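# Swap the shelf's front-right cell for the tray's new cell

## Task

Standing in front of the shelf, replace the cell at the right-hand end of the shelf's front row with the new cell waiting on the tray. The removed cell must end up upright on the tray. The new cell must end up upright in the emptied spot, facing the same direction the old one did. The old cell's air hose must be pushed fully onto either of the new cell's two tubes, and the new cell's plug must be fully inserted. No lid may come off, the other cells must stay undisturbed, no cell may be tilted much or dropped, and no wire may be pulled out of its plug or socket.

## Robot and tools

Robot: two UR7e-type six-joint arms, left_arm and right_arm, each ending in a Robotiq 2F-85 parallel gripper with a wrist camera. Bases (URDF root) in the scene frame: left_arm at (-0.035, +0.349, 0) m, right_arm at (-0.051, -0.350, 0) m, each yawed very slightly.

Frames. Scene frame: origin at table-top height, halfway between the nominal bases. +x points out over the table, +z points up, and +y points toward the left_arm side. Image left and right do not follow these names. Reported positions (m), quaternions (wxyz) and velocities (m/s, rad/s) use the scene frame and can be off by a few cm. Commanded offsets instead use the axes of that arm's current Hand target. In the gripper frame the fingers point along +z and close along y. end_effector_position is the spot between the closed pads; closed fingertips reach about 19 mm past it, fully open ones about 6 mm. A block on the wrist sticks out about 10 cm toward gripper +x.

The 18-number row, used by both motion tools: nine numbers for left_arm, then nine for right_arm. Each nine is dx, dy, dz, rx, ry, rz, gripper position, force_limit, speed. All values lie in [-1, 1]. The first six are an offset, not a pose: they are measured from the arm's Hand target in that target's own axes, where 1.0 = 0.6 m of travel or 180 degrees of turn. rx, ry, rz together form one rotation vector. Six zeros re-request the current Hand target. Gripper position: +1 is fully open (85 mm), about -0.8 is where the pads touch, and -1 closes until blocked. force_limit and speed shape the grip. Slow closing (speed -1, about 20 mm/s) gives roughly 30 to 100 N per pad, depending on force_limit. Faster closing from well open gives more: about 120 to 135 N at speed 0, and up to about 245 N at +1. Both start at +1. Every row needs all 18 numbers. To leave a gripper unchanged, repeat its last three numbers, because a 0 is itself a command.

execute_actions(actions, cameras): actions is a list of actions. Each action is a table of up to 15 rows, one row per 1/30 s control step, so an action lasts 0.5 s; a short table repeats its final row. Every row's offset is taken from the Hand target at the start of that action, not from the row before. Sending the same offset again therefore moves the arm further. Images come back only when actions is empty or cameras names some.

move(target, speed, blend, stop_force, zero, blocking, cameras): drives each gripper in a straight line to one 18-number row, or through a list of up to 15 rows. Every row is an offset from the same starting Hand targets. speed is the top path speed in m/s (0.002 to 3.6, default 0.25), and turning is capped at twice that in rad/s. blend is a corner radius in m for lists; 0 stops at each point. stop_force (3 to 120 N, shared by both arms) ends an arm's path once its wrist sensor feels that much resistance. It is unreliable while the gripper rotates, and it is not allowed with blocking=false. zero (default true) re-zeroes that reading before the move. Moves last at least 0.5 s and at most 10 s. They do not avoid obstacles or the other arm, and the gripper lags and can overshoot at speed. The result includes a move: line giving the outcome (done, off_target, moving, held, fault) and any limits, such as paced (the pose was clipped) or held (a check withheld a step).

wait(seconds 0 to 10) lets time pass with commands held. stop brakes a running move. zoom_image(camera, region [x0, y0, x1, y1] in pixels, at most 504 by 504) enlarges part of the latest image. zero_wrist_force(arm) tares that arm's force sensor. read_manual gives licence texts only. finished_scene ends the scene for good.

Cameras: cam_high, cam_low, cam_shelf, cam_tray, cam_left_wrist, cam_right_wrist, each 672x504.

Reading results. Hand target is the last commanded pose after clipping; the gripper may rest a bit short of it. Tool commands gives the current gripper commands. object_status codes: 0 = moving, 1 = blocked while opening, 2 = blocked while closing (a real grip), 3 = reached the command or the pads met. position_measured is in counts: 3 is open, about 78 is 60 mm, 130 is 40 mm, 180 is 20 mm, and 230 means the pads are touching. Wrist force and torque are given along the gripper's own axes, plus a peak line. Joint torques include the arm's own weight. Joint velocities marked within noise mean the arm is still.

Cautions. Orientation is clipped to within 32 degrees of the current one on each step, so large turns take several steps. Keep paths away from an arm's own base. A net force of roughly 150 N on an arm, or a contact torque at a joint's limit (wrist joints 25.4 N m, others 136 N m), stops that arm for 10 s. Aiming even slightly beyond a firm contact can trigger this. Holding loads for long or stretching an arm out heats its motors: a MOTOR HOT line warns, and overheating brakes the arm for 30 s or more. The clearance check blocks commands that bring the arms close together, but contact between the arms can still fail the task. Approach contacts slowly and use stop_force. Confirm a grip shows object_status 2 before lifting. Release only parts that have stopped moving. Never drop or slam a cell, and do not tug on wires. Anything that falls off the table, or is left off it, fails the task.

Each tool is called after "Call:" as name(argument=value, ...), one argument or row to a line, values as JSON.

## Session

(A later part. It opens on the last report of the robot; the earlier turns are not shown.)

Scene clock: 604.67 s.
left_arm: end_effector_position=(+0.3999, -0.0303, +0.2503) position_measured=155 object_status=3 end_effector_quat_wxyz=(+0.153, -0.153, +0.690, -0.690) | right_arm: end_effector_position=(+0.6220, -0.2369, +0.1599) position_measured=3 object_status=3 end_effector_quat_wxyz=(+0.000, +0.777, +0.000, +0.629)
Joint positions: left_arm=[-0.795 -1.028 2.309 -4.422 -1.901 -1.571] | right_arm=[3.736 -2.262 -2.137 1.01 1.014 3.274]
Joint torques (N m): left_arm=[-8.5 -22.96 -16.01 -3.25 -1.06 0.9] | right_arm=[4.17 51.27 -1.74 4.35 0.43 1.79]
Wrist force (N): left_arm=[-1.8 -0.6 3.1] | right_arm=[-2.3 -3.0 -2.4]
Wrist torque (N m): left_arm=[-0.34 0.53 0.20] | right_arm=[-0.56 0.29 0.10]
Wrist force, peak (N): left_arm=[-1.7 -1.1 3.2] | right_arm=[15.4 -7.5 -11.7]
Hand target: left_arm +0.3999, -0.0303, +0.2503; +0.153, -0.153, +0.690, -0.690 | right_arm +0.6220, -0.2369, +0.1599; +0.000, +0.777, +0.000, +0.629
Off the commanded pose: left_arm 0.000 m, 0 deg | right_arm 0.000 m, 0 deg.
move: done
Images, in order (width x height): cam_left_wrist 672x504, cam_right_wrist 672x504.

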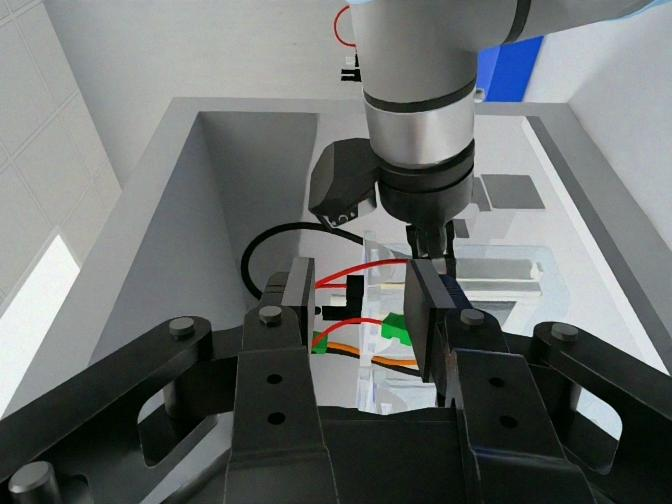

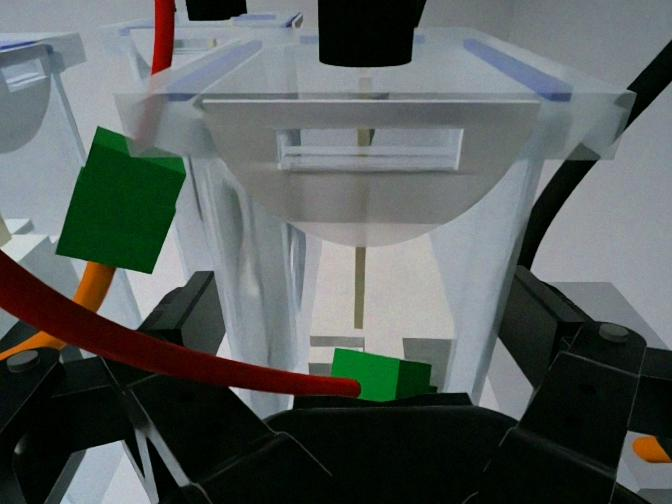

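Call:
move(
  target=[0,0,0,0,0,0,-0.21,-0.3,-1,-0.004,-0.004,0.0415,0,0,0,1,-0.3,-1],
  speed=0.03,
  stop_force=8,
  cameras=["cam_right_wrist","cam_left_wrist"],
)

Scene clock: 612.63 s.
left_arm: end_effector_position=(+0.3999, -0.0303, +0.2503) position_measured=155 object_status=3 end_effector_quat_wxyz=(+0.153, -0.153, +0.690, -0.690) | right_arm: end_effector_position=(+0.6459, -0.2345, +0.1524) position_measured=3 object_status=3 end_effector_quat_wxyz=(+0.000, +0.777, +0.000, +0.629)
Joint positions: left_arm=[-0.795 -1.028 2.309 -4.422 -1.901 -1.571] | right_arm=[3.711 -2.304 -2.064 0.982 1.038 3.267]
Joint torques (N m): left_arm=[-7.85 -22.24 -16.79 -3.18 -1.5 0.97] | right_arm=[8.25 54.2 -0.48 4.54 -1.92 2.04]
Wrist force (N): left_arm=[-1.7 -0.7 3.2] | right_arm=[-2.6 -3.4 -3.8]
Wrist torque (N m): left_arm=[-0.36 0.52 0.19] | right_arm=[-0.59 0.32 0.10]
Wrist force, peak (N): left_arm=[-1.8 -0.7 3.4] | right_arm=[-2.3 -3.3 -9.5]
Hand target: left_arm +0.3999, -0.0303, +0.2503; +0.153, -0.153, +0.690, -0.690 | right_arm +0.6459, -0.2345, +0.1524; +0.000, +0.777, +0.000, +0.629
Off the commanded pose: left_arm 0.000 m, 0 deg | right_arm 0.000 m, 0 deg.
move: done
Images, in order (width x height): cam_left_wrist 672x504, cam_right_wrist 672x504.

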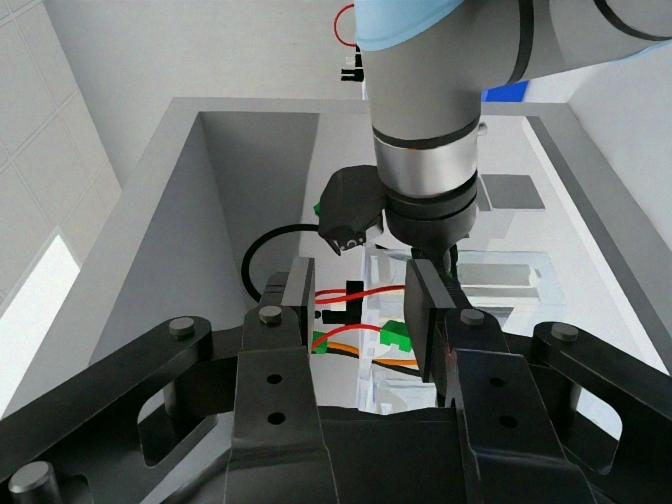

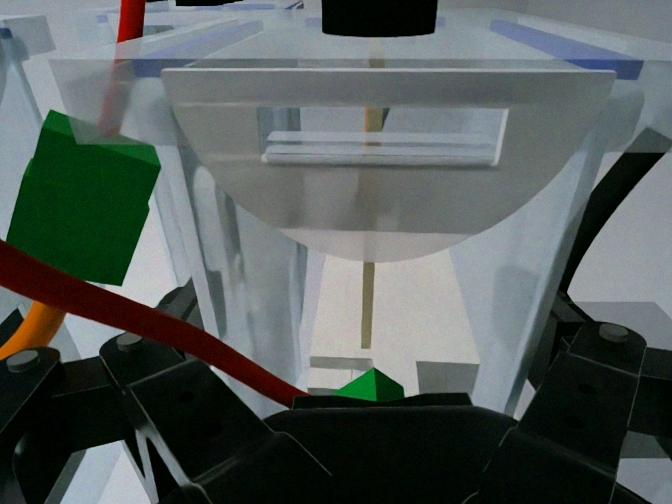

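Call:
move(
  target=[0,0,0,0,0,0,-0.21,-0.3,-1,0,0,0,0,0,0,-1,0,-1],
  speed=0.03,
)

Call:
wait(
  seconds=0.7,
)

Call:
move(
  target=[0,0,0,0,0,0,-0.21,-0.3,-1,0.0163,0,-0.0035,0,0,0,-1,0,-1],
  speed=0.03,
  cameras=["cam_right_wrist","cam_left_wrist"],
)

Scene clock: 616.50 s.
left_arm: end_effector_position=(+0.3999, -0.0303, +0.2503) position_measured=155 object_status=3 end_effector_quat_wxyz=(+0.153, -0.153, +0.690, -0.690) | right_arm: end_effector_position=(+0.6459, -0.2345, +0.1524) position_measured=22 object_status=0 end_effector_quat_wxyz=(+0.000, +0.777, +0.000, +0.629)
Joint positions: left_arm=[-0.795 -1.028 2.309 -4.422 -1.901 -1.571] | right_arm=[3.711 -2.304 -2.064 0.982 1.038 3.267]
Joint torques (N m): left_arm=[-7.63 -23 -16.55 -3.19 -1.73 0.83] | right_arm=[8.88 46.67 4.48 1.73 1.77 2.13]
Wrist force (N): left_arm=[-1.8 -0.8 3.1] | right_arm=[6.1 -3.2 -10.1]
Wrist torque (N m): left_arm=[-0.38 0.53 0.19] | right_arm=[-0.90 0.31 -0.53]
Wrist force, peak (N): left_arm=[-2.0 -0.8 3.1] | right_arm=[6.1 -3.2 -10.1]
Hand target: left_arm +0.3999, -0.0303, +0.2503; +0.153, -0.153, +0.690, -0.690 | right_arm +0.6459, -0.2345, +0.1524; +0.000, +0.777, +0.000, +0.629
Off the commanded pose: left_arm 0.000 m, 0 deg | right_arm 0.000 m, 0 deg.
move: done

Scene clock: 617.20 s.
left_arm: end_effector_position=(+0.3999, -0.0303, +0.2503) position_measured=155 object_status=3 end_effector_quat_wxyz=(+0.153, -0.153, +0.690, -0.690) | right_arm: end_effector_position=(+0.6459, -0.2345, +0.1524) position_measured=22 object_status=2 end_effector_quat_wxyz=(+0.000, +0.777, +0.000, +0.629)
Joint positions: left_arm=[-0.795 -1.028 2.309 -4.422 -1.901 -1.571] | right_arm=[3.711 -2.304 -2.064 0.982 1.038 3.267]
Joint torques (N m): left_arm=[-7.74 -22.64 -16.68 -3.13 -1.77 0.79] | right_arm=[7.57 39.13 8.37 -0.18 1.82 2.12]
Wrist force (N): left_arm=[-1.6 -0.7 3.3] | right_arm=[6.0 -3.1 -10.0]
Wrist torque (N m): left_arm=[-0.35 0.50 0.19] | right_arm=[-0.88 0.31 -0.52]
Wrist force, peak (N): left_arm=[-1.6 -0.9 3.3] | right_arm=[6.1 -3.0 -10.2]
Hand target: left_arm +0.3999, -0.0303, +0.2503; +0.153, -0.153, +0.690, -0.690 | right_arm +0.6459, -0.2345, +0.1524; +0.000, +0.777, +0.000, +0.629
Tool commands: left_gripper/position=-0.21 left_gripper/force_limit=-0.3 left_gripper/speed=-1.0 right_gripper/position=-1.0 right_gripper/force_limit=+0.0 right_gripper/speed=-1.0
Off the commanded pose: left_arm 0.000 m, 0 deg | right_arm 0.000 m, 0 deg.
wait: 0.70 s; at rest by 0.17 s

Scene clock: 617.93 s.
left_arm: end_effector_position=(+0.3999, -0.0303, +0.2503) position_measured=155 object_status=3 end_effector_quat_wxyz=(+0.153, -0.153, +0.690, -0.690) | right_arm: end_effector_position=(+0.6459, -0.2345, +0.1625) position_measured=22 object_status=2 end_effector_quat_wxyz=(+0.000, +0.777, +0.000, +0.629)
Joint positions: left_arm=[-0.795 -1.028 2.309 -4.422 -1.901 -1.571] | right_arm=[3.712 -2.278 -2.067 0.96 1.038 3.267]
Joint torques (N m): left_arm=[-8 -22.57 -16.1 -3.11 -1.76 0.96] | right_arm=[8.48 40.72 10.65 7.91 -2.38 1.36]
Wrist force (N): left_arm=[-1.7 -0.5 3.0] | right_arm=[-19.0 -3.0 0.3]
Wrist torque (N m): left_arm=[-0.33 0.51 0.19] | right_arm=[-0.53 0.28 0.27]
Wrist force, peak (N): left_arm=[-2.0 -0.8 3.2] | right_arm=[-21.5 -3.0 1.5]
Hand target: left_arm +0.3999, -0.0303, +0.2503; +0.153, -0.153, +0.690, -0.690 | right_arm +0.6459, -0.2345, +0.1624; +0.000, +0.777, +0.000, +0.629
Off the commanded pose: left_arm 0.000 m, 0 deg | right_arm 0.000 m, 0 deg.
move: done
Images, in order (width x height): cam_left_wrist 672x504, cam_right_wrist 672x504.

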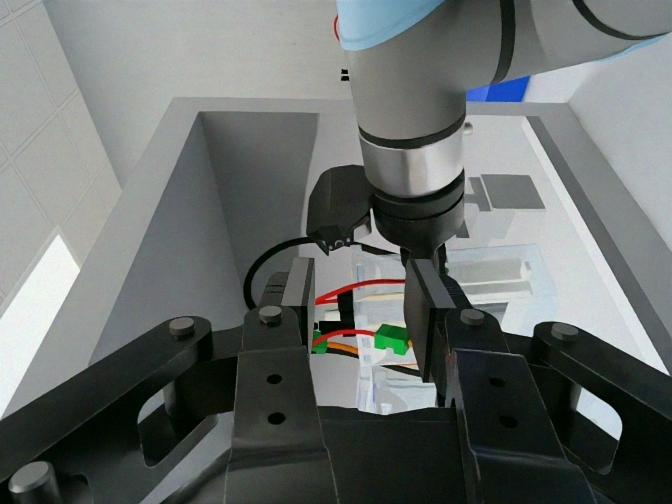

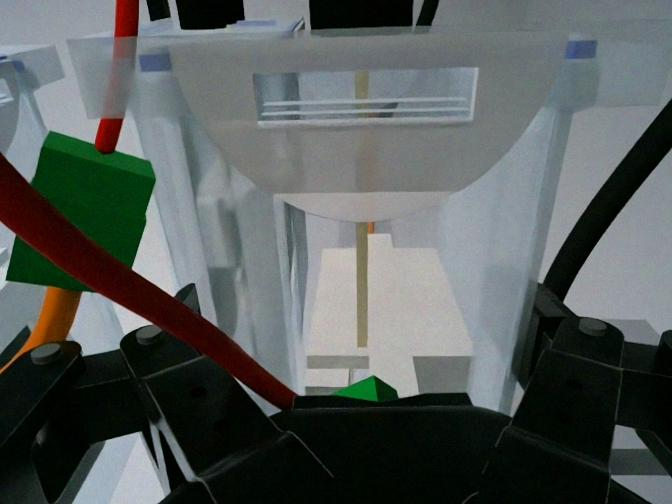

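Call:
zoom_image(
  camera="cam_left_wrist",
  region=[300, 200, 580, 420],
)

Call:
wait(
  seconds=0.1,
  cameras=["cam_low","cam_shelf","cam_high"],
)

Call:
zoom_image(
  camera="cam_low",
  region=[440, 220, 600, 380],
)

Scaled by 1.800 from the camera's 672x504 image, which has a finer 960x720 frame.

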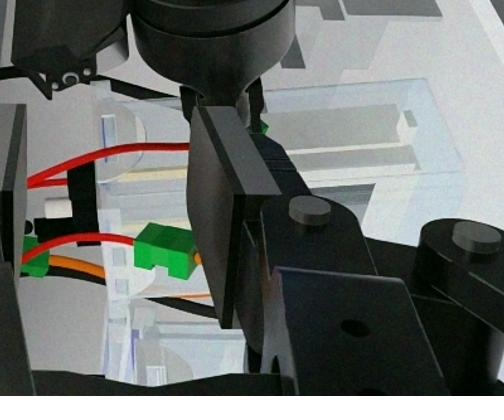

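Scene clock: 622.37 s.
left_arm: end_effector_position=(+0.3999, -0.0303, +0.2503) position_measured=155 object_status=3 end_effector_quat_wxyz=(+0.153, -0.153, +0.690, -0.690) | right_arm: end_effector_position=(+0.6459, -0.2345, +0.1624) position_measured=22 object_status=2 end_effector_quat_wxyz=(+0.000, +0.777, +0.000, +0.629)
Joint positions: left_arm=[-0.795 -1.028 2.309 -4.422 -1.901 -1.571] | right_arm=[3.712 -2.279 -2.067 0.96 1.038 3.267]
Joint torques (N m): left_arm=[-7.82 -22.85 -15.74 -3.18 -1.87 0.85] | right_arm=[8.39 40.49 26.8 6.7 -1.55 2.05]
Wrist force (N): left_arm=[-1.9 -0.6 3.1] | right_arm=[-17.4 -3.0 -0.4]
Wrist torque (N m): left_arm=[-0.35 0.55 0.19] | right_arm=[-0.55 0.22 0.26]
Wrist force, peak (N): left_arm=[-1.9 -0.8 3.3] | right_arm=[-18.4 -3.3 0.1]
Hand target: left_arm +0.3999, -0.0303, +0.2503; +0.153, -0.153, +0.690, -0.690 | right_arm +0.6459, -0.2345, +0.1624; +0.000, +0.777, +0.000, +0.629
Tool commands: left_gripper/position=-0.21 left_gripper/force_limit=-0.3 left_gripper/speed=-1.0 right_gripper/position=-1.0 right_gripper/force_limit=+0.0 right_gripper/speed=-1.0
Off the commanded pose: left_arm 0.000 m, 0 deg | right_arm 0.000 m, 0 deg.
wait: 0.10 s; at rest from the start
Images, in order (width x height): cam_high 672x504, cam_low 672x504, cam_shelf 672x504.

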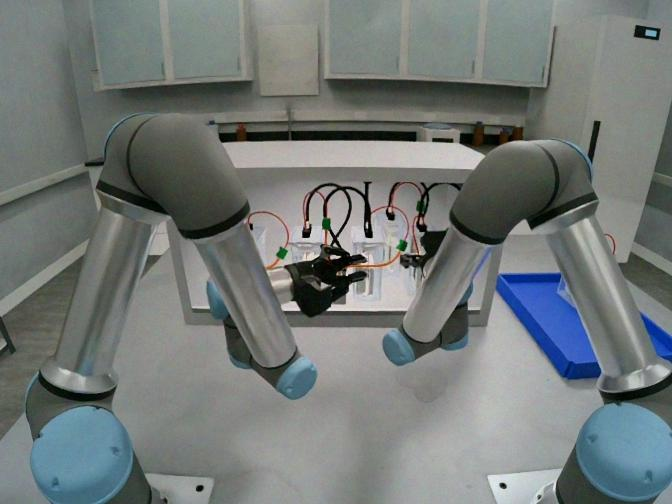

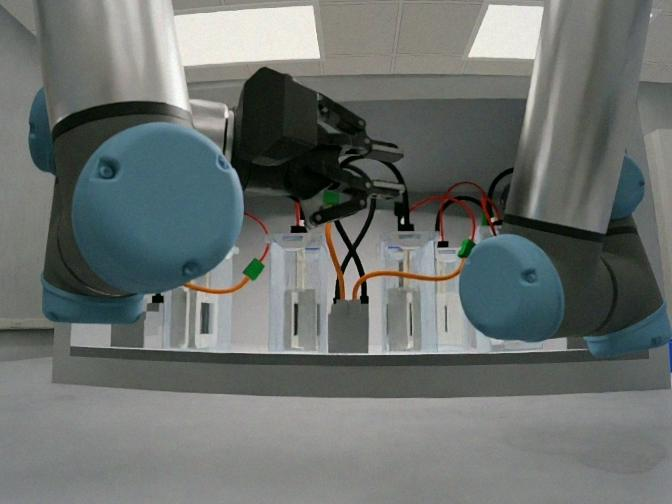

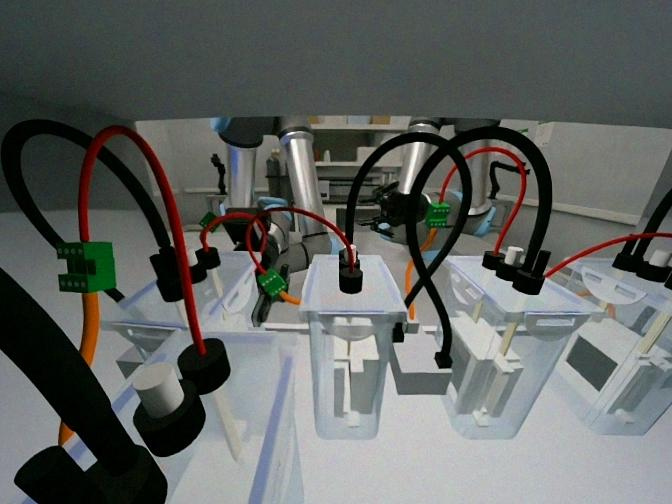

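Scaled by 3.150 from the camera's 672x504 image, which has a finer 960x720 frame.

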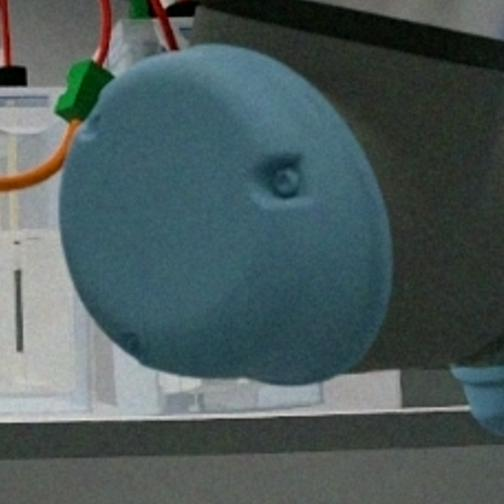

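Call:
move(
  target=[
    [0,0,0,0,0,0,-0.21,-0.3,-1,-0.0163,0,0.0035,0,0,0,-1,0,-1],
  ],
  speed=0.03,
)

Call:
move(
  target=[
    [0,0,0,0,0,0,-0.21,-0.3,-1,0,0,0,0,0,0,1,0,-1],
    [0,0,0,0,0,0,-0.21,-0.3,-1,0,0.004,-0.1,0,0,0,1,0,-1],
    [0,0,0,0,0,0,-0.21,-0.3,-1,0,0.06,-0.35,0,0,0,1,0,-1],
  ],
  speed=0.1,
  cameras=["cam_left_wrist","cam_right_wrist","cam_low"],
)

Scene clock: 638.77 s.
left_arm: end_effector_position=(+0.3999, -0.0303, +0.2503) position_measured=155 object_status=3 end_effector_quat_wxyz=(+0.153, -0.153, +0.690, -0.690) | right_arm: end_effector_position=(+0.6459, -0.2344, +0.1524) position_measured=22 object_status=2 end_effector_quat_wxyz=(+0.000, +0.777, +0.000, +0.629) end_effector_velocity=(+0.000, +0.000, +0.000) end_effector_angular_velocity=(-0.002, +0.003, +0.000)
Joint positions: left_arm=[-0.795 -1.028 2.309 -4.422 -1.901 -1.571] | right_arm=[3.712 -2.304 -2.064 0.982 1.038 3.267]
Joint velocities: left_arm=[within noise] | right_arm=[0 0.002 0 -0.006 0 0]
Joint torques (N m): left_arm=[-7.88 -22.26 -16.45 -3.24 -1.92 0.79] | right_arm=[3.5 40.94 6.38 -3.86 -0.01 0.83]
Wrist force (N): left_arm=[-1.7 -0.7 3.0] | right_arm=[17.7 -7.8 -12.0]
Wrist torque (N m): left_arm=[-0.36 0.52 0.19] | right_arm=[-1.02 0.23 -0.75]
Wrist force, peak (N): left_arm=[-1.8 -0.8 3.4] | right_arm=[18.5 -6.8 -12.8]
Hand target: left_arm +0.3999, -0.0303, +0.2503; +0.153, -0.153, +0.690, -0.690 | right_arm +0.6459, -0.2345, +0.1524; +0.000, +0.777, +0.000, +0.629
Off the commanded pose: left_arm 0.000 m, 0 deg | right_arm 0.000 m, 0 deg.
move: done

Scene clock: 642.20 s.
left_arm: end_effector_position=(+0.3999, -0.0303, +0.2503) position_measured=155 object_status=3 end_effector_quat_wxyz=(+0.153, -0.153, +0.690, -0.690) | right_arm: end_effector_position=(+0.4405, -0.2706, +0.1962) position_measured=3 object_status=3 end_effector_quat_wxyz=(+0.000, +0.777, +0.000, +0.629)
Joint positions: left_arm=[-0.795 -1.028 2.309 -4.422 -1.901 -1.571] | right_arm=[4.037 -2.01 -2.694 1.242 0.724 3.385]
Joint torques (N m): left_arm=[-7.71 -22.89 -16.6 -3.05 -1.85 0.91] | right_arm=[3.87 12.95 0.83 0.97 -0.84 -1.75]
Wrist force (N): left_arm=[-1.8 -0.7 3.2] | right_arm=[-2.5 -2.3 -2.0]
Wrist torque (N m): left_arm=[-0.36 0.52 0.19] | right_arm=[-0.42 0.36 0.05]
Wrist force, peak (N): left_arm=[-1.9 -0.7 3.4] | right_arm=[17.8 -7.5 -12.8]
Hand target: left_arm +0.3999, -0.0303, +0.2503; +0.153, -0.153, +0.690, -0.690 | right_arm +0.4405, -0.2706, +0.1961; +0.000, +0.777, +0.000, +0.629
Off the commanded pose: left_arm 0.000 m, 0 deg | right_arm 0.000 m, 0 deg.
move: done
Images, in order (width x height): cam_low 672x504, cam_left_wrist 672x504, cam_right_wrist 672x504.

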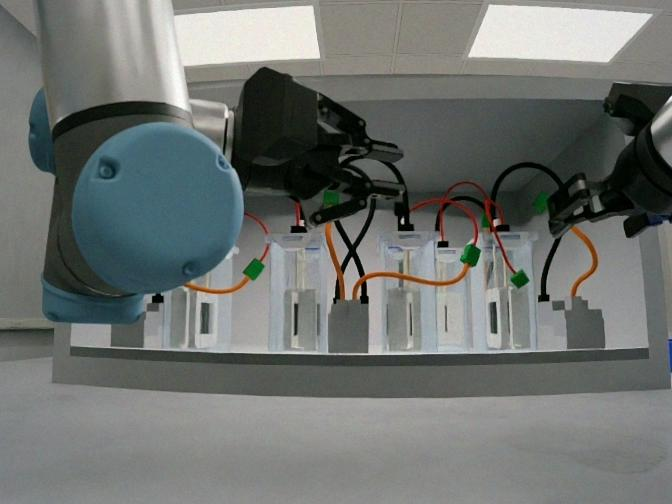

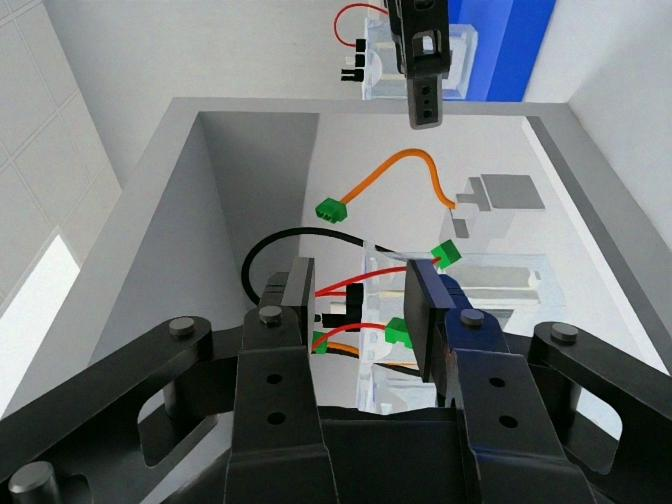

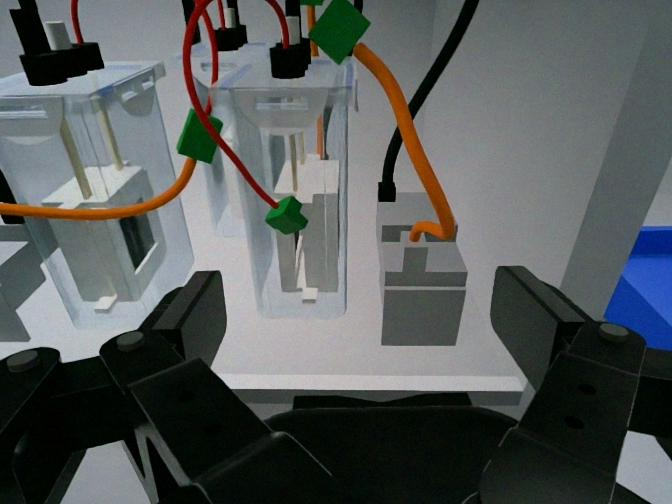

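Call:
execute_actions(
  actions=[],
)

Scene clock: 664.70 s.
left_arm: end_effector_position=(+0.3999, -0.0303, +0.2503) position_measured=155 object_status=3 end_effector_quat_wxyz=(+0.153, -0.153, +0.690, -0.690) | right_arm: end_effector_position=(+0.4405, -0.2706, +0.1961) position_measured=3 object_status=3 end_effector_quat_wxyz=(+0.000, +0.777, +0.000, +0.629)
Joint positions: left_arm=[-0.795 -1.028 2.309 -4.422 -1.901 -1.571] | right_arm=[4.037 -2.01 -2.694 1.242 0.724 3.385]
Joint velocities: within noise
Joint torques (N m): left_arm=[-6.94 -22.84 -17.16 -3.19 -1.84 0.93] | right_arm=[9.08 11.23 -8.77 2.79 -2.09 -1.83]
Wrist force (N): left_arm=[-1.7 -0.5 3.1] | right_arm=[-2.2 -2.6 -1.9]
Wrist torque (N m): left_arm=[-0.33 0.51 0.19] | right_arm=[-0.47 0.32 0.05]
Wrist force, peak (N): left_arm=[-2.0 -0.5 3.4] | right_arm=[-2.7 -2.6 -2.2]
Hand target: left_arm +0.3999, -0.0303, +0.2503; +0.153, -0.153, +0.690, -0.690 | right_arm +0.4405, -0.2706, +0.1961; +0.000, +0.777, +0.000, +0.629
Tool commands: left_gripper/position=-0.21 left_gripper/force_limit=-0.3 left_gripper/speed=-1.0 right_gripper/position=+1.0 right_gripper/force_limit=+0.0 right_gripper/speed=-1.0
Off the commanded pose: left_arm 0.000 m, 0 deg | right_arm 0.000 m, 0 deg.

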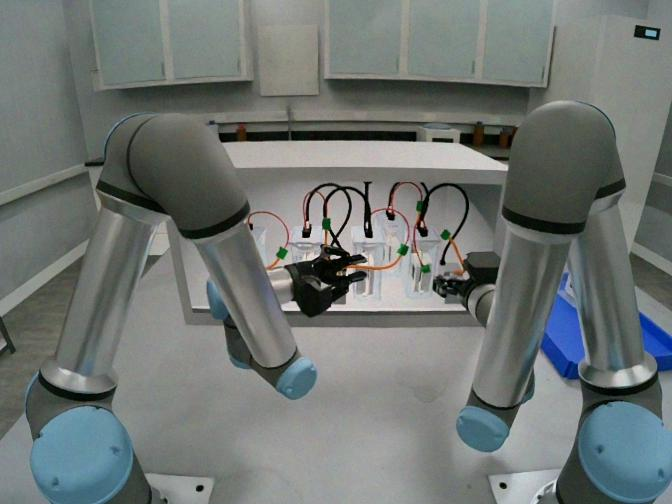

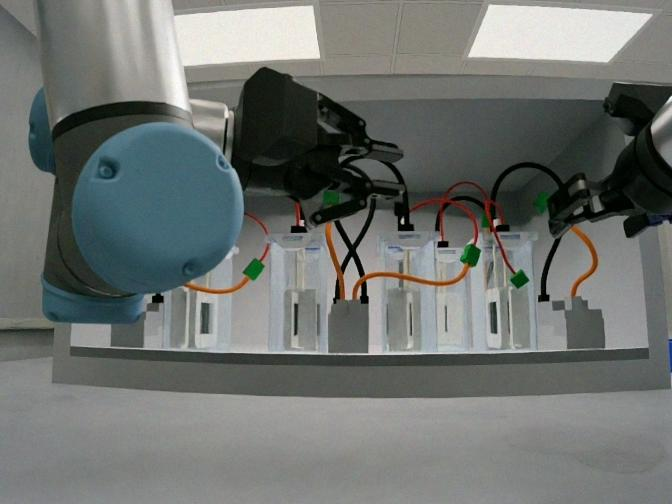

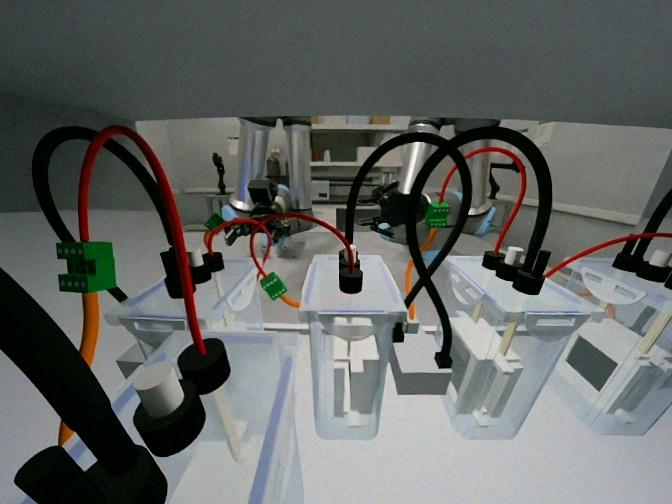

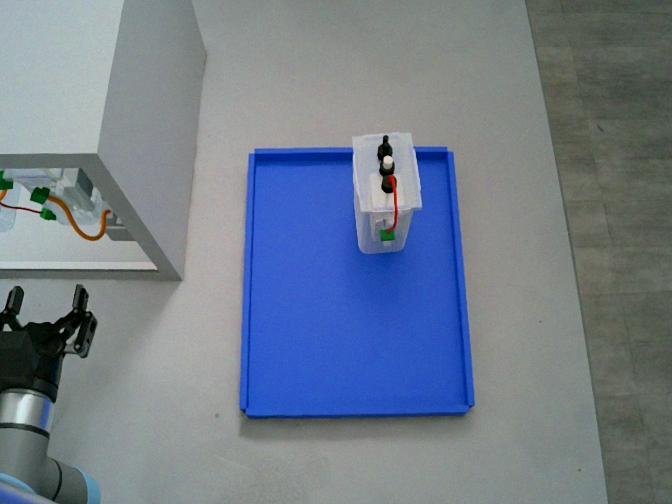

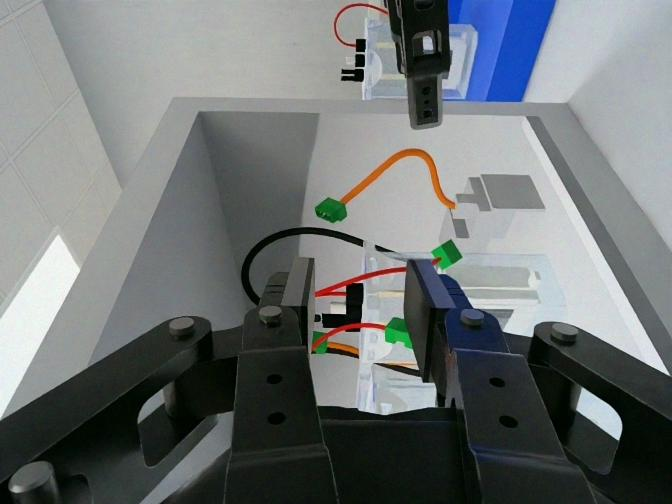

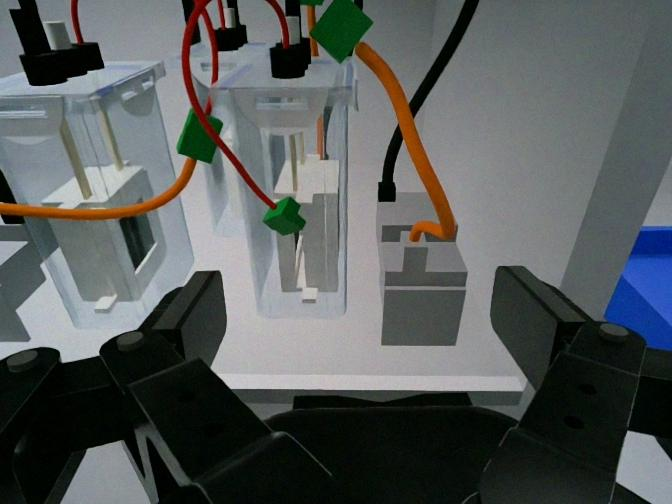

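Call:
move(
  target=[
    [0,0,0,0,0,0,0.1,-0.3,-1,-0.017,0.133,-0.082,0,0,0,1,0,-1],
    [-0.1067,0.1122,0.2957,-0.0832,-0.0274,-0.0036,0.1,-0.3,-1,-0.017,0.133,-0.082,0,0,0,1,0,-1],
  ],
  speed=0.2,
  cameras=["cam_left_wrist","cam_right_wrist","cam_low"],
)

Scene clock: 707.20 s.
left_arm: end_effector_position=(+0.3999, -0.0303, +0.2503) position_measured=117 object_status=0 end_effector_quat_wxyz=(+0.153, -0.153, +0.690, -0.690) | right_arm: end_effector_position=(+0.4128, -0.3152, +0.1968) position_measured=3 object_status=3 end_effector_quat_wxyz=(+0.000, +0.778, +0.000, +0.628)
Joint positions: left_arm=[-0.795 -1.028 2.309 -4.422 -1.901 -1.571] | right_arm=[3.993 -2.02 -2.807 1.378 0.766 3.367]
Joint torques (N m): left_arm=[-7.77 -22.74 -17.1 -3.25 -1.89 0.99] | right_arm=[9.05 32.52 11.24 4.11 -2 2.47]
Wrist force (N): left_arm=[-1.7 -0.7 2.9] | right_arm=[-1.6 -2.5 -2.3]
Wrist torque (N m): left_arm=[-0.36 0.52 0.19] | right_arm=[-0.45 0.22 0.10]
Wrist force, peak (N): left_arm=[-1.8 -0.9 3.4] | right_arm=[-1.9 2.3 -6.9]
Hand target: left_arm +0.3999, -0.0303, +0.2503; +0.153, -0.153, +0.690, -0.690 (not the last commanded pose) | right_arm +0.4128, -0.3152, +0.1968; +0.000, +0.778, +0.000, +0.629 (not the last commanded pose)
Off the commanded pose: left_arm 0.200 m, 16 deg | right_arm 0.042 m, 0 deg.
move: held (right_arm; a check stopped the path), off_target (left_arm); path passed 0 of 2 targets; limits=held
pose unreachable (right arm): on one or more control steps of this call, first in action 0 (counted from 0), this arm could not follow its commanded pose, so it was not sent that pose on those steps. It may still have moved: this result reports where it is.
cause: moving toward the commanded pose would bring two parts of the arm too close to each other (joints 3 (elbow) to 5 (wrist 2) lie between them).
Images, in order (width x height): cam_low 672x504, cam_left_wrist 672x504, cam_right_wrist 672x504.

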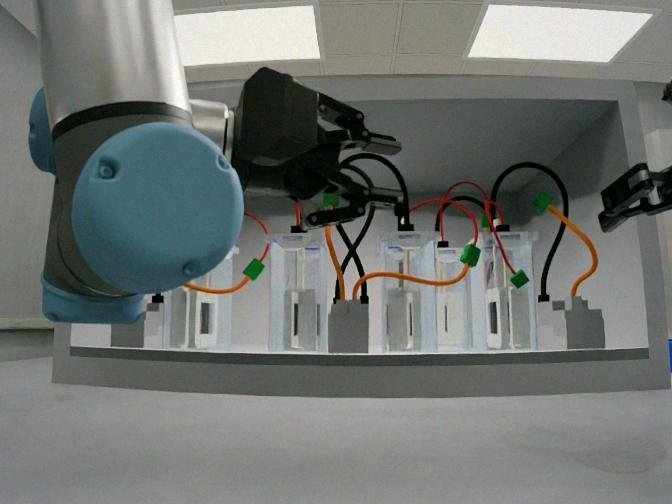

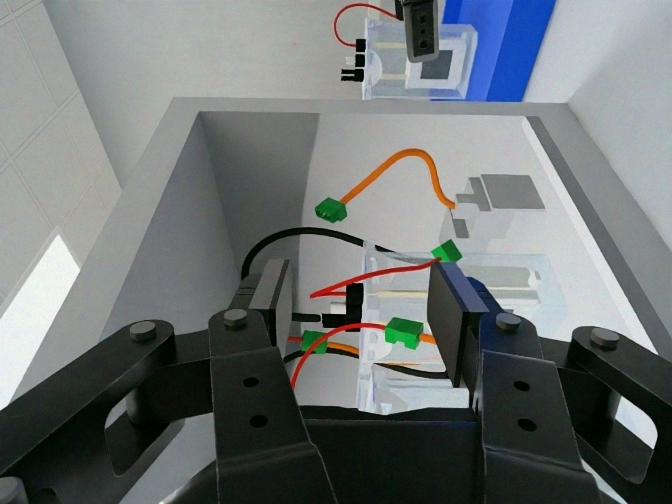

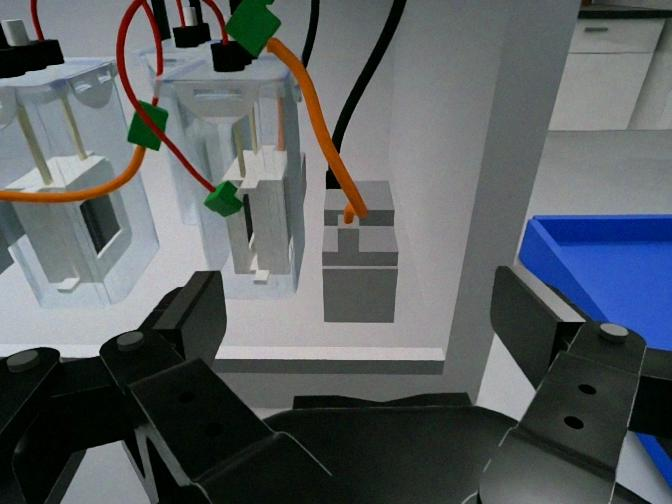

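Call:
move(
  target=[
    [0,0,0,0,0,0,0.1,-0.3,-1,0.047,0.175,0.036,0,0,0,1,0,-1],
    [-0.1067,0.1122,0.2957,-0.0832,-0.0274,-0.0036,0.1,-0.3,-1,0.047,0.175,0.036,0,0,0,1,0,-1],
  ],
  speed=0.2,
  blend=0.02,
  cameras=["cam_left_wrist","cam_right_wrist","cam_low"],
)

Scene clock: 714.30 s.
left_arm: end_effector_position=(+0.5327, -0.1642, +0.1830) position_measured=117 object_status=3 end_effector_quat_wxyz=(+0.157, -0.205, +0.766, -0.588) end_effector_velocity=(+0.001, +0.000, +0.000) end_effector_angular_velocity=(+0.002, +0.002, +0.001) | right_arm: end_effector_position=(+0.4398, -0.4202, +0.2199) position_measured=3 object_status=3 end_effector_quat_wxyz=(+0.000, +0.778, +0.000, +0.629)
Joint positions: left_arm=[-0.834 -0.855 1.854 -3.874 -1.768 -1.518] | right_arm=[3.443 -1.897 -2.678 1.214 1.298 3.201]
Joint velocities: left_arm=[0 0 -0.002 0.005 0 0] | right_arm=[within noise]
Joint torques (N m): left_arm=[8.99 -39.43 -22.15 -1.46 -1.26 -1.58] | right_arm=[-8.13 9.62 -4.8 1.54 1.22 1.87]
Wrist force (N): left_arm=[-1.3 -0.5 2.7] | right_arm=[-1.7 -2.6 -1.9]
Wrist torque (N m): left_arm=[-0.28 0.42 0.00] | right_arm=[-0.47 0.23 0.05]
Wrist force, peak (N): left_arm=[-1.8 -0.6 5.2] | right_arm=[-2.5 -4.6 -2.2]
Hand target: left_arm +0.5328, -0.1642, +0.1830; +0.157, -0.205, +0.766, -0.588 | right_arm +0.4398, -0.4202, +0.2199; +0.000, +0.778, +0.000, +0.629
Off the commanded pose: left_arm 0.000 m, 0 deg | right_arm 0.000 m, 0 deg.
move: done
Images, in order (width x height): cam_low 672x504, cam_left_wrist 672x504, cam_right_wrist 672x504.

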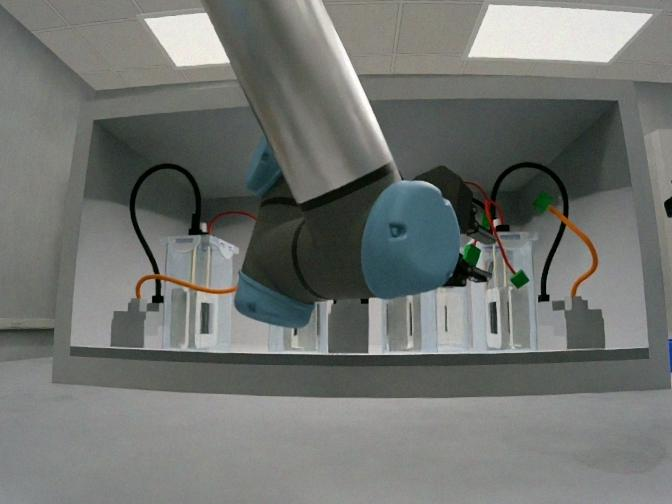

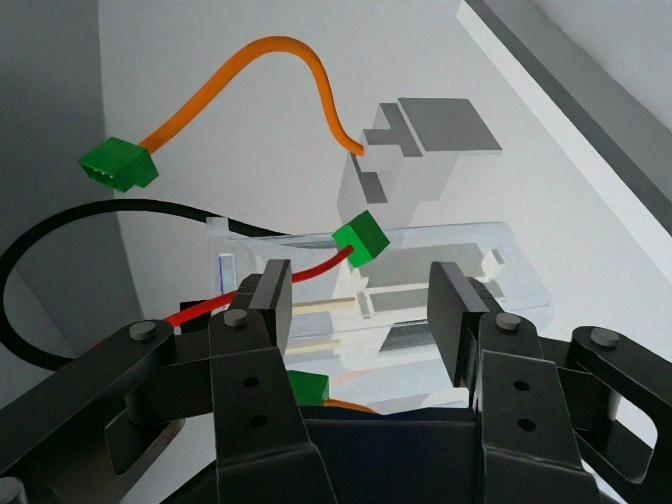

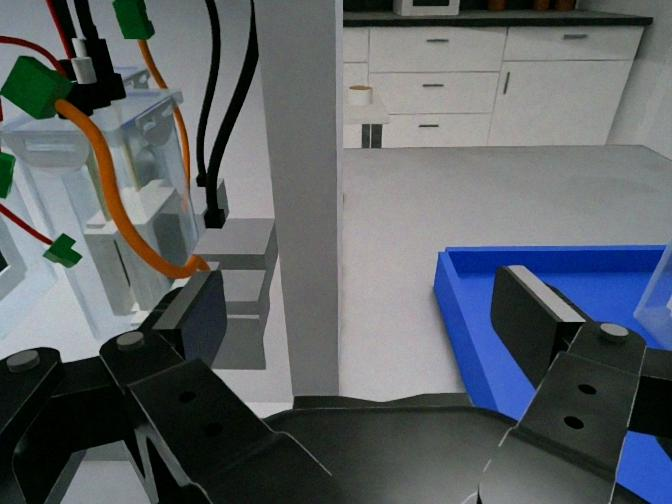

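Call:
move(
  target=[-0.005,0.005,0.13,0,0,0,0.1,-0.3,-1,0,0,0,0,0,0,1,0,-1],
  speed=0.1,
  cameras=["cam_left_wrist","cam_low"],
)

Call:
move(
  target=[0,0,0,0,0,0,-1,-0.8,-1,0,0,0,0,0,0,1,0,-1],
  cameras=["cam_left_wrist","cam_low","cam_shelf"],
)

Scene clock: 728.23 s.
left_arm: end_effector_position=(+0.5725, -0.2273, +0.1599) position_measured=117 object_status=3 end_effector_quat_wxyz=(+0.157, -0.205, +0.766, -0.588) | right_arm: end_effector_position=(+0.4398, -0.4202, +0.2199) position_measured=3 object_status=3 end_effector_quat_wxyz=(+0.000, +0.778, +0.000, +0.629)
Joint positions: left_arm=[-0.855 -0.711 1.622 -3.787 -1.748 -1.523] | right_arm=[3.443 -1.897 -2.678 1.214 1.298 3.201]
Joint torques (N m): left_arm=[8.06 -44.4 -22.92 -3.23 -2.23 0.34] | right_arm=[-7.86 11.01 -5.6 1.66 1.17 1.17]
Wrist force (N): left_arm=[-1.2 -0.6 2.8] | right_arm=[-1.6 -2.8 -2.0]
Wrist torque (N m): left_arm=[-0.29 0.40 0.21] | right_arm=[-0.50 0.21 0.05]
Wrist force, peak (N): left_arm=[-1.4 -0.6 4.0] | right_arm=[-1.8 -2.9 -2.2]
Hand target: left_arm +0.5726, -0.2273, +0.1599; +0.157, -0.205, +0.766, -0.588 | right_arm +0.4398, -0.4202, +0.2199; +0.000, +0.778, +0.000, +0.629
Off the commanded pose: left_arm 0.000 m, 0 deg | right_arm 0.000 m, 0 deg.
move: done
Images, in order (width x height): cam_low 672x504, cam_left_wrist 672x504.

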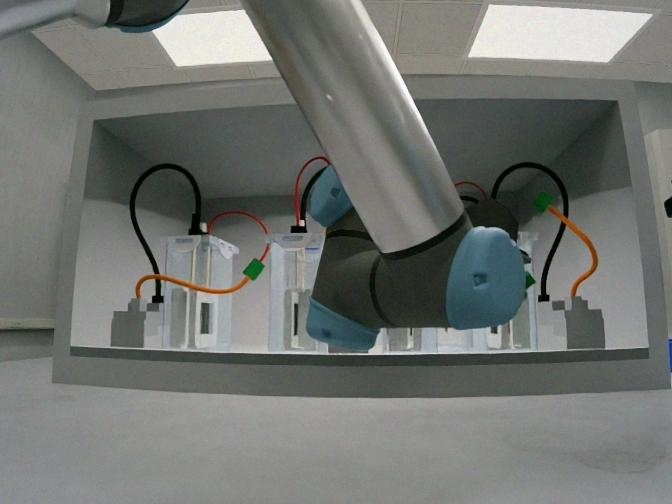

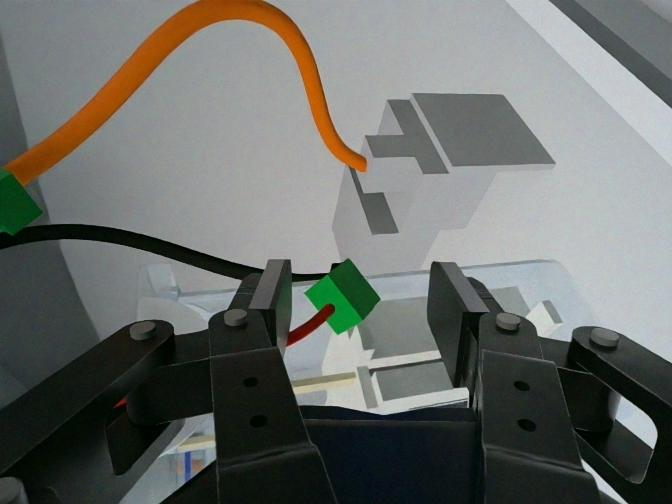

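Scene clock: 730.63 s.
left_arm: end_effector_position=(+0.5726, -0.2273, +0.1599) position_measured=230 object_status=3 end_effector_quat_wxyz=(+0.157, -0.205, +0.766, -0.588) | right_arm: end_effector_position=(+0.4398, -0.4202, +0.2199) position_measured=3 object_status=3 end_effector_quat_wxyz=(+0.000, +0.778, +0.000, +0.629)
Joint positions: left_arm=[-0.855 -0.711 1.622 -3.787 -1.748 -1.523] | right_arm=[3.443 -1.897 -2.678 1.214 1.298 3.201]
Joint torques (N m): left_arm=[9.23 -41.38 -24.6 -1.55 -2.3 0.79] | right_arm=[-8.93 10.65 -5.77 1.62 1.12 0.98]
Wrist force (N): left_arm=[-1.4 -0.6 2.7] | right_arm=[-1.6 -2.6 -2.0]
Wrist torque (N m): left_arm=[-0.29 0.41 0.22] | right_arm=[-0.47 0.21 0.05]
Wrist force, peak (N): left_arm=[-1.4 -0.6 2.9] | right_arm=[-1.7 -3.0 -2.1]
Hand target: left_arm +0.5726, -0.2273, +0.1599; +0.157, -0.205, +0.766, -0.588 | right_arm +0.4398, -0.4202, +0.2199; +0.000, +0.778, +0.000, +0.629
Off the commanded pose: left_arm 0.000 m, 0 deg | right_arm 0.000 m, 0 deg.
move: done
Images, in order (width x height): cam_low 672x504, cam_shelf 672x504, cam_left_wrist 672x504.

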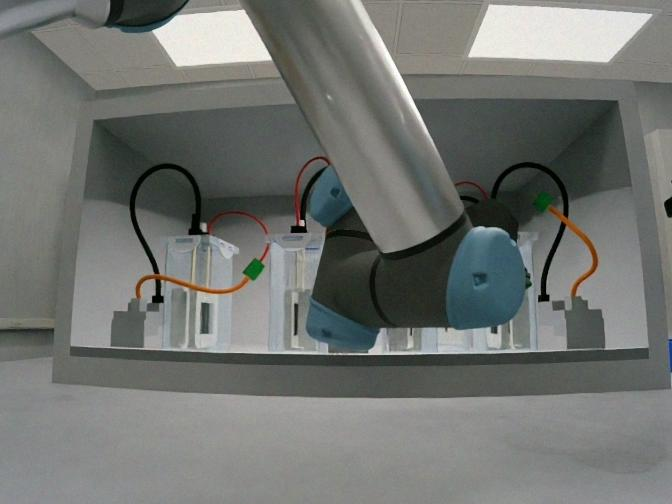

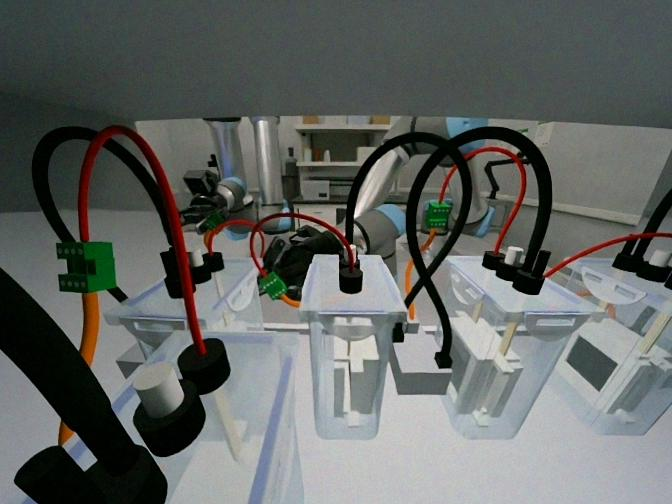

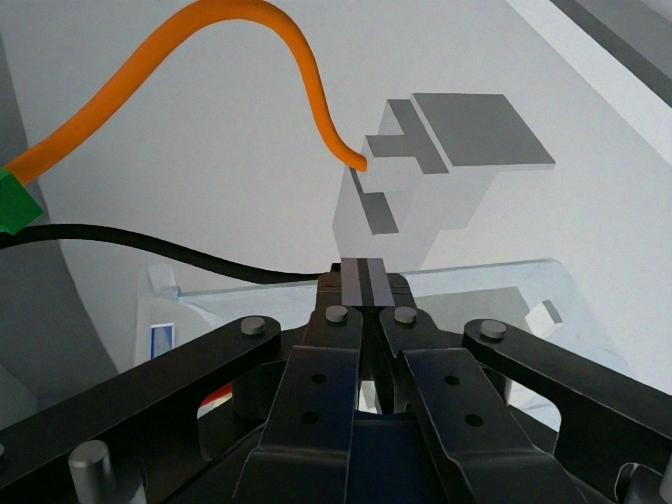

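Call:
move(
  target=[0,0,0,0,0,0,0.1,-0.8,-0.5,0,0,0,0,0,0,1,0,-1],
  cameras=["cam_left_wrist","cam_low"],
)

Scene clock: 735.47 s.
left_arm: end_effector_position=(+0.5726, -0.2273, +0.1599) position_measured=117 object_status=0 end_effector_quat_wxyz=(+0.157, -0.205, +0.766, -0.588) | right_arm: end_effector_position=(+0.4398, -0.4202, +0.2199) position_measured=3 object_status=3 end_effector_quat_wxyz=(+0.000, +0.778, +0.000, +0.629)
Joint positions: left_arm=[-0.855 -0.711 1.622 -3.787 -1.748 -1.523] | right_arm=[3.443 -1.897 -2.678 1.214 1.298 3.201]
Joint torques (N m): left_arm=[9.16 -41.65 -24.46 -1.64 -2.1 0.73] | right_arm=[-8.86 10.51 -4.92 1.73 1.16 0.22]
Wrist force (N): left_arm=[-1.5 -0.3 2.7] | right_arm=[-1.8 -2.7 -2.1]
Wrist torque (N m): left_arm=[-0.25 0.45 0.21] | right_arm=[-0.49 0.23 0.05]
Wrist force, peak (N): left_arm=[-1.4 -0.6 3.0] | right_arm=[-1.9 -2.8 -2.2]
Hand target: left_arm +0.5726, -0.2273, +0.1599; +0.157, -0.205, +0.766, -0.588 | right_arm +0.4398, -0.4202, +0.2199; +0.000, +0.778, +0.000, +0.629
Off the commanded pose: left_arm 0.000 m, 0 deg | right_arm 0.000 m, 0 deg.
move: done
Images, in order (width x height): cam_low 672x504, cam_left_wrist 672x504.

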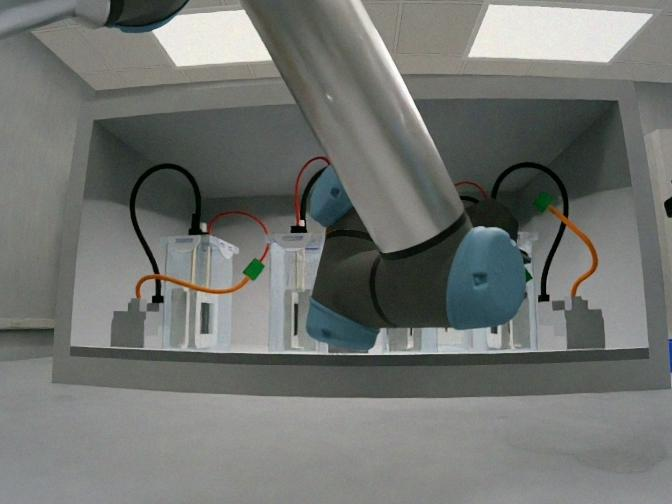

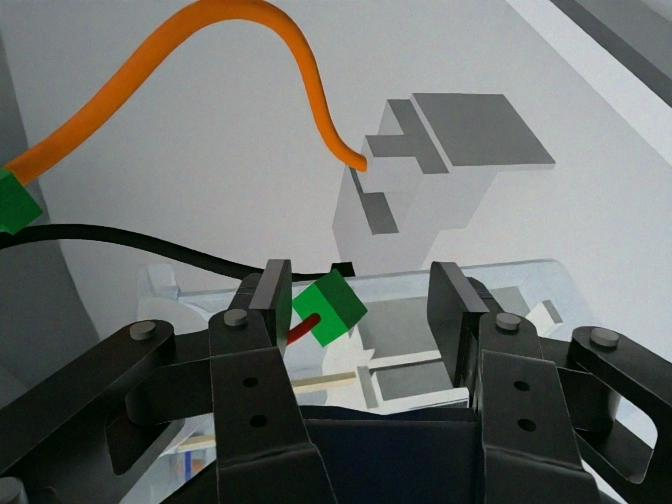

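Call:
move(
  target=[-0.007,-0.018,0.033,0,0,0,0.1,-0.8,-0.5,0,0,0,0,0,0,1,0,-1],
  speed=0.08,
  cameras=["cam_left_wrist","cam_low"],
)

Scene clock: 746.47 s.
left_arm: end_effector_position=(+0.5871, -0.2442, +0.1651) position_measured=117 object_status=3 end_effector_quat_wxyz=(+0.157, -0.205, +0.766, -0.588) | right_arm: end_effector_position=(+0.4398, -0.4202, +0.2199) position_measured=3 object_status=3 end_effector_quat_wxyz=(+0.000, +0.778, +0.000, +0.629)
Joint positions: left_arm=[-0.855 -0.688 1.546 -3.734 -1.749 -1.523] | right_arm=[3.443 -1.897 -2.678 1.214 1.298 3.201]
Joint torques (N m): left_arm=[8.94 -57.36 -9.4 -4.2 -2.06 0.81] | right_arm=[-8.47 10.39 -5.27 1.62 1.07 -0.37]
Wrist force (N): left_arm=[-0.9 -0.2 2.6] | right_arm=[-1.8 -2.8 -1.9]
Wrist torque (N m): left_arm=[-0.25 0.39 0.22] | right_arm=[-0.51 0.25 0.05]
Wrist force, peak (N): left_arm=[-1.3 -0.6 3.1] | right_arm=[-1.9 -2.9 -2.2]
Hand target: left_arm +0.5871, -0.2442, +0.1652; +0.157, -0.205, +0.766, -0.588 | right_arm +0.4398, -0.4202, +0.2199; +0.000, +0.778, +0.000, +0.629
Off the commanded pose: left_arm 0.000 m, 0 deg | right_arm 0.000 m, 0 deg.
move: done
Images, in order (width x height): cam_low 672x504, cam_left_wrist 672x504.

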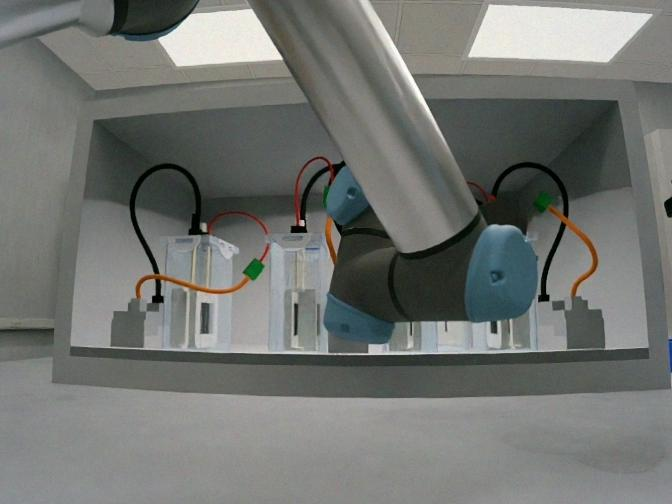

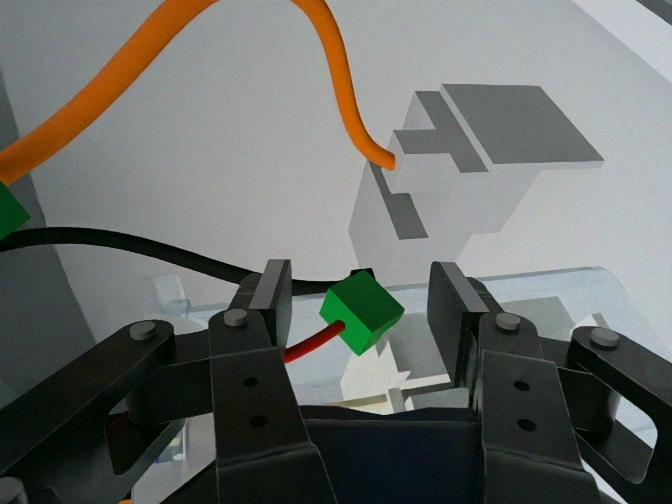

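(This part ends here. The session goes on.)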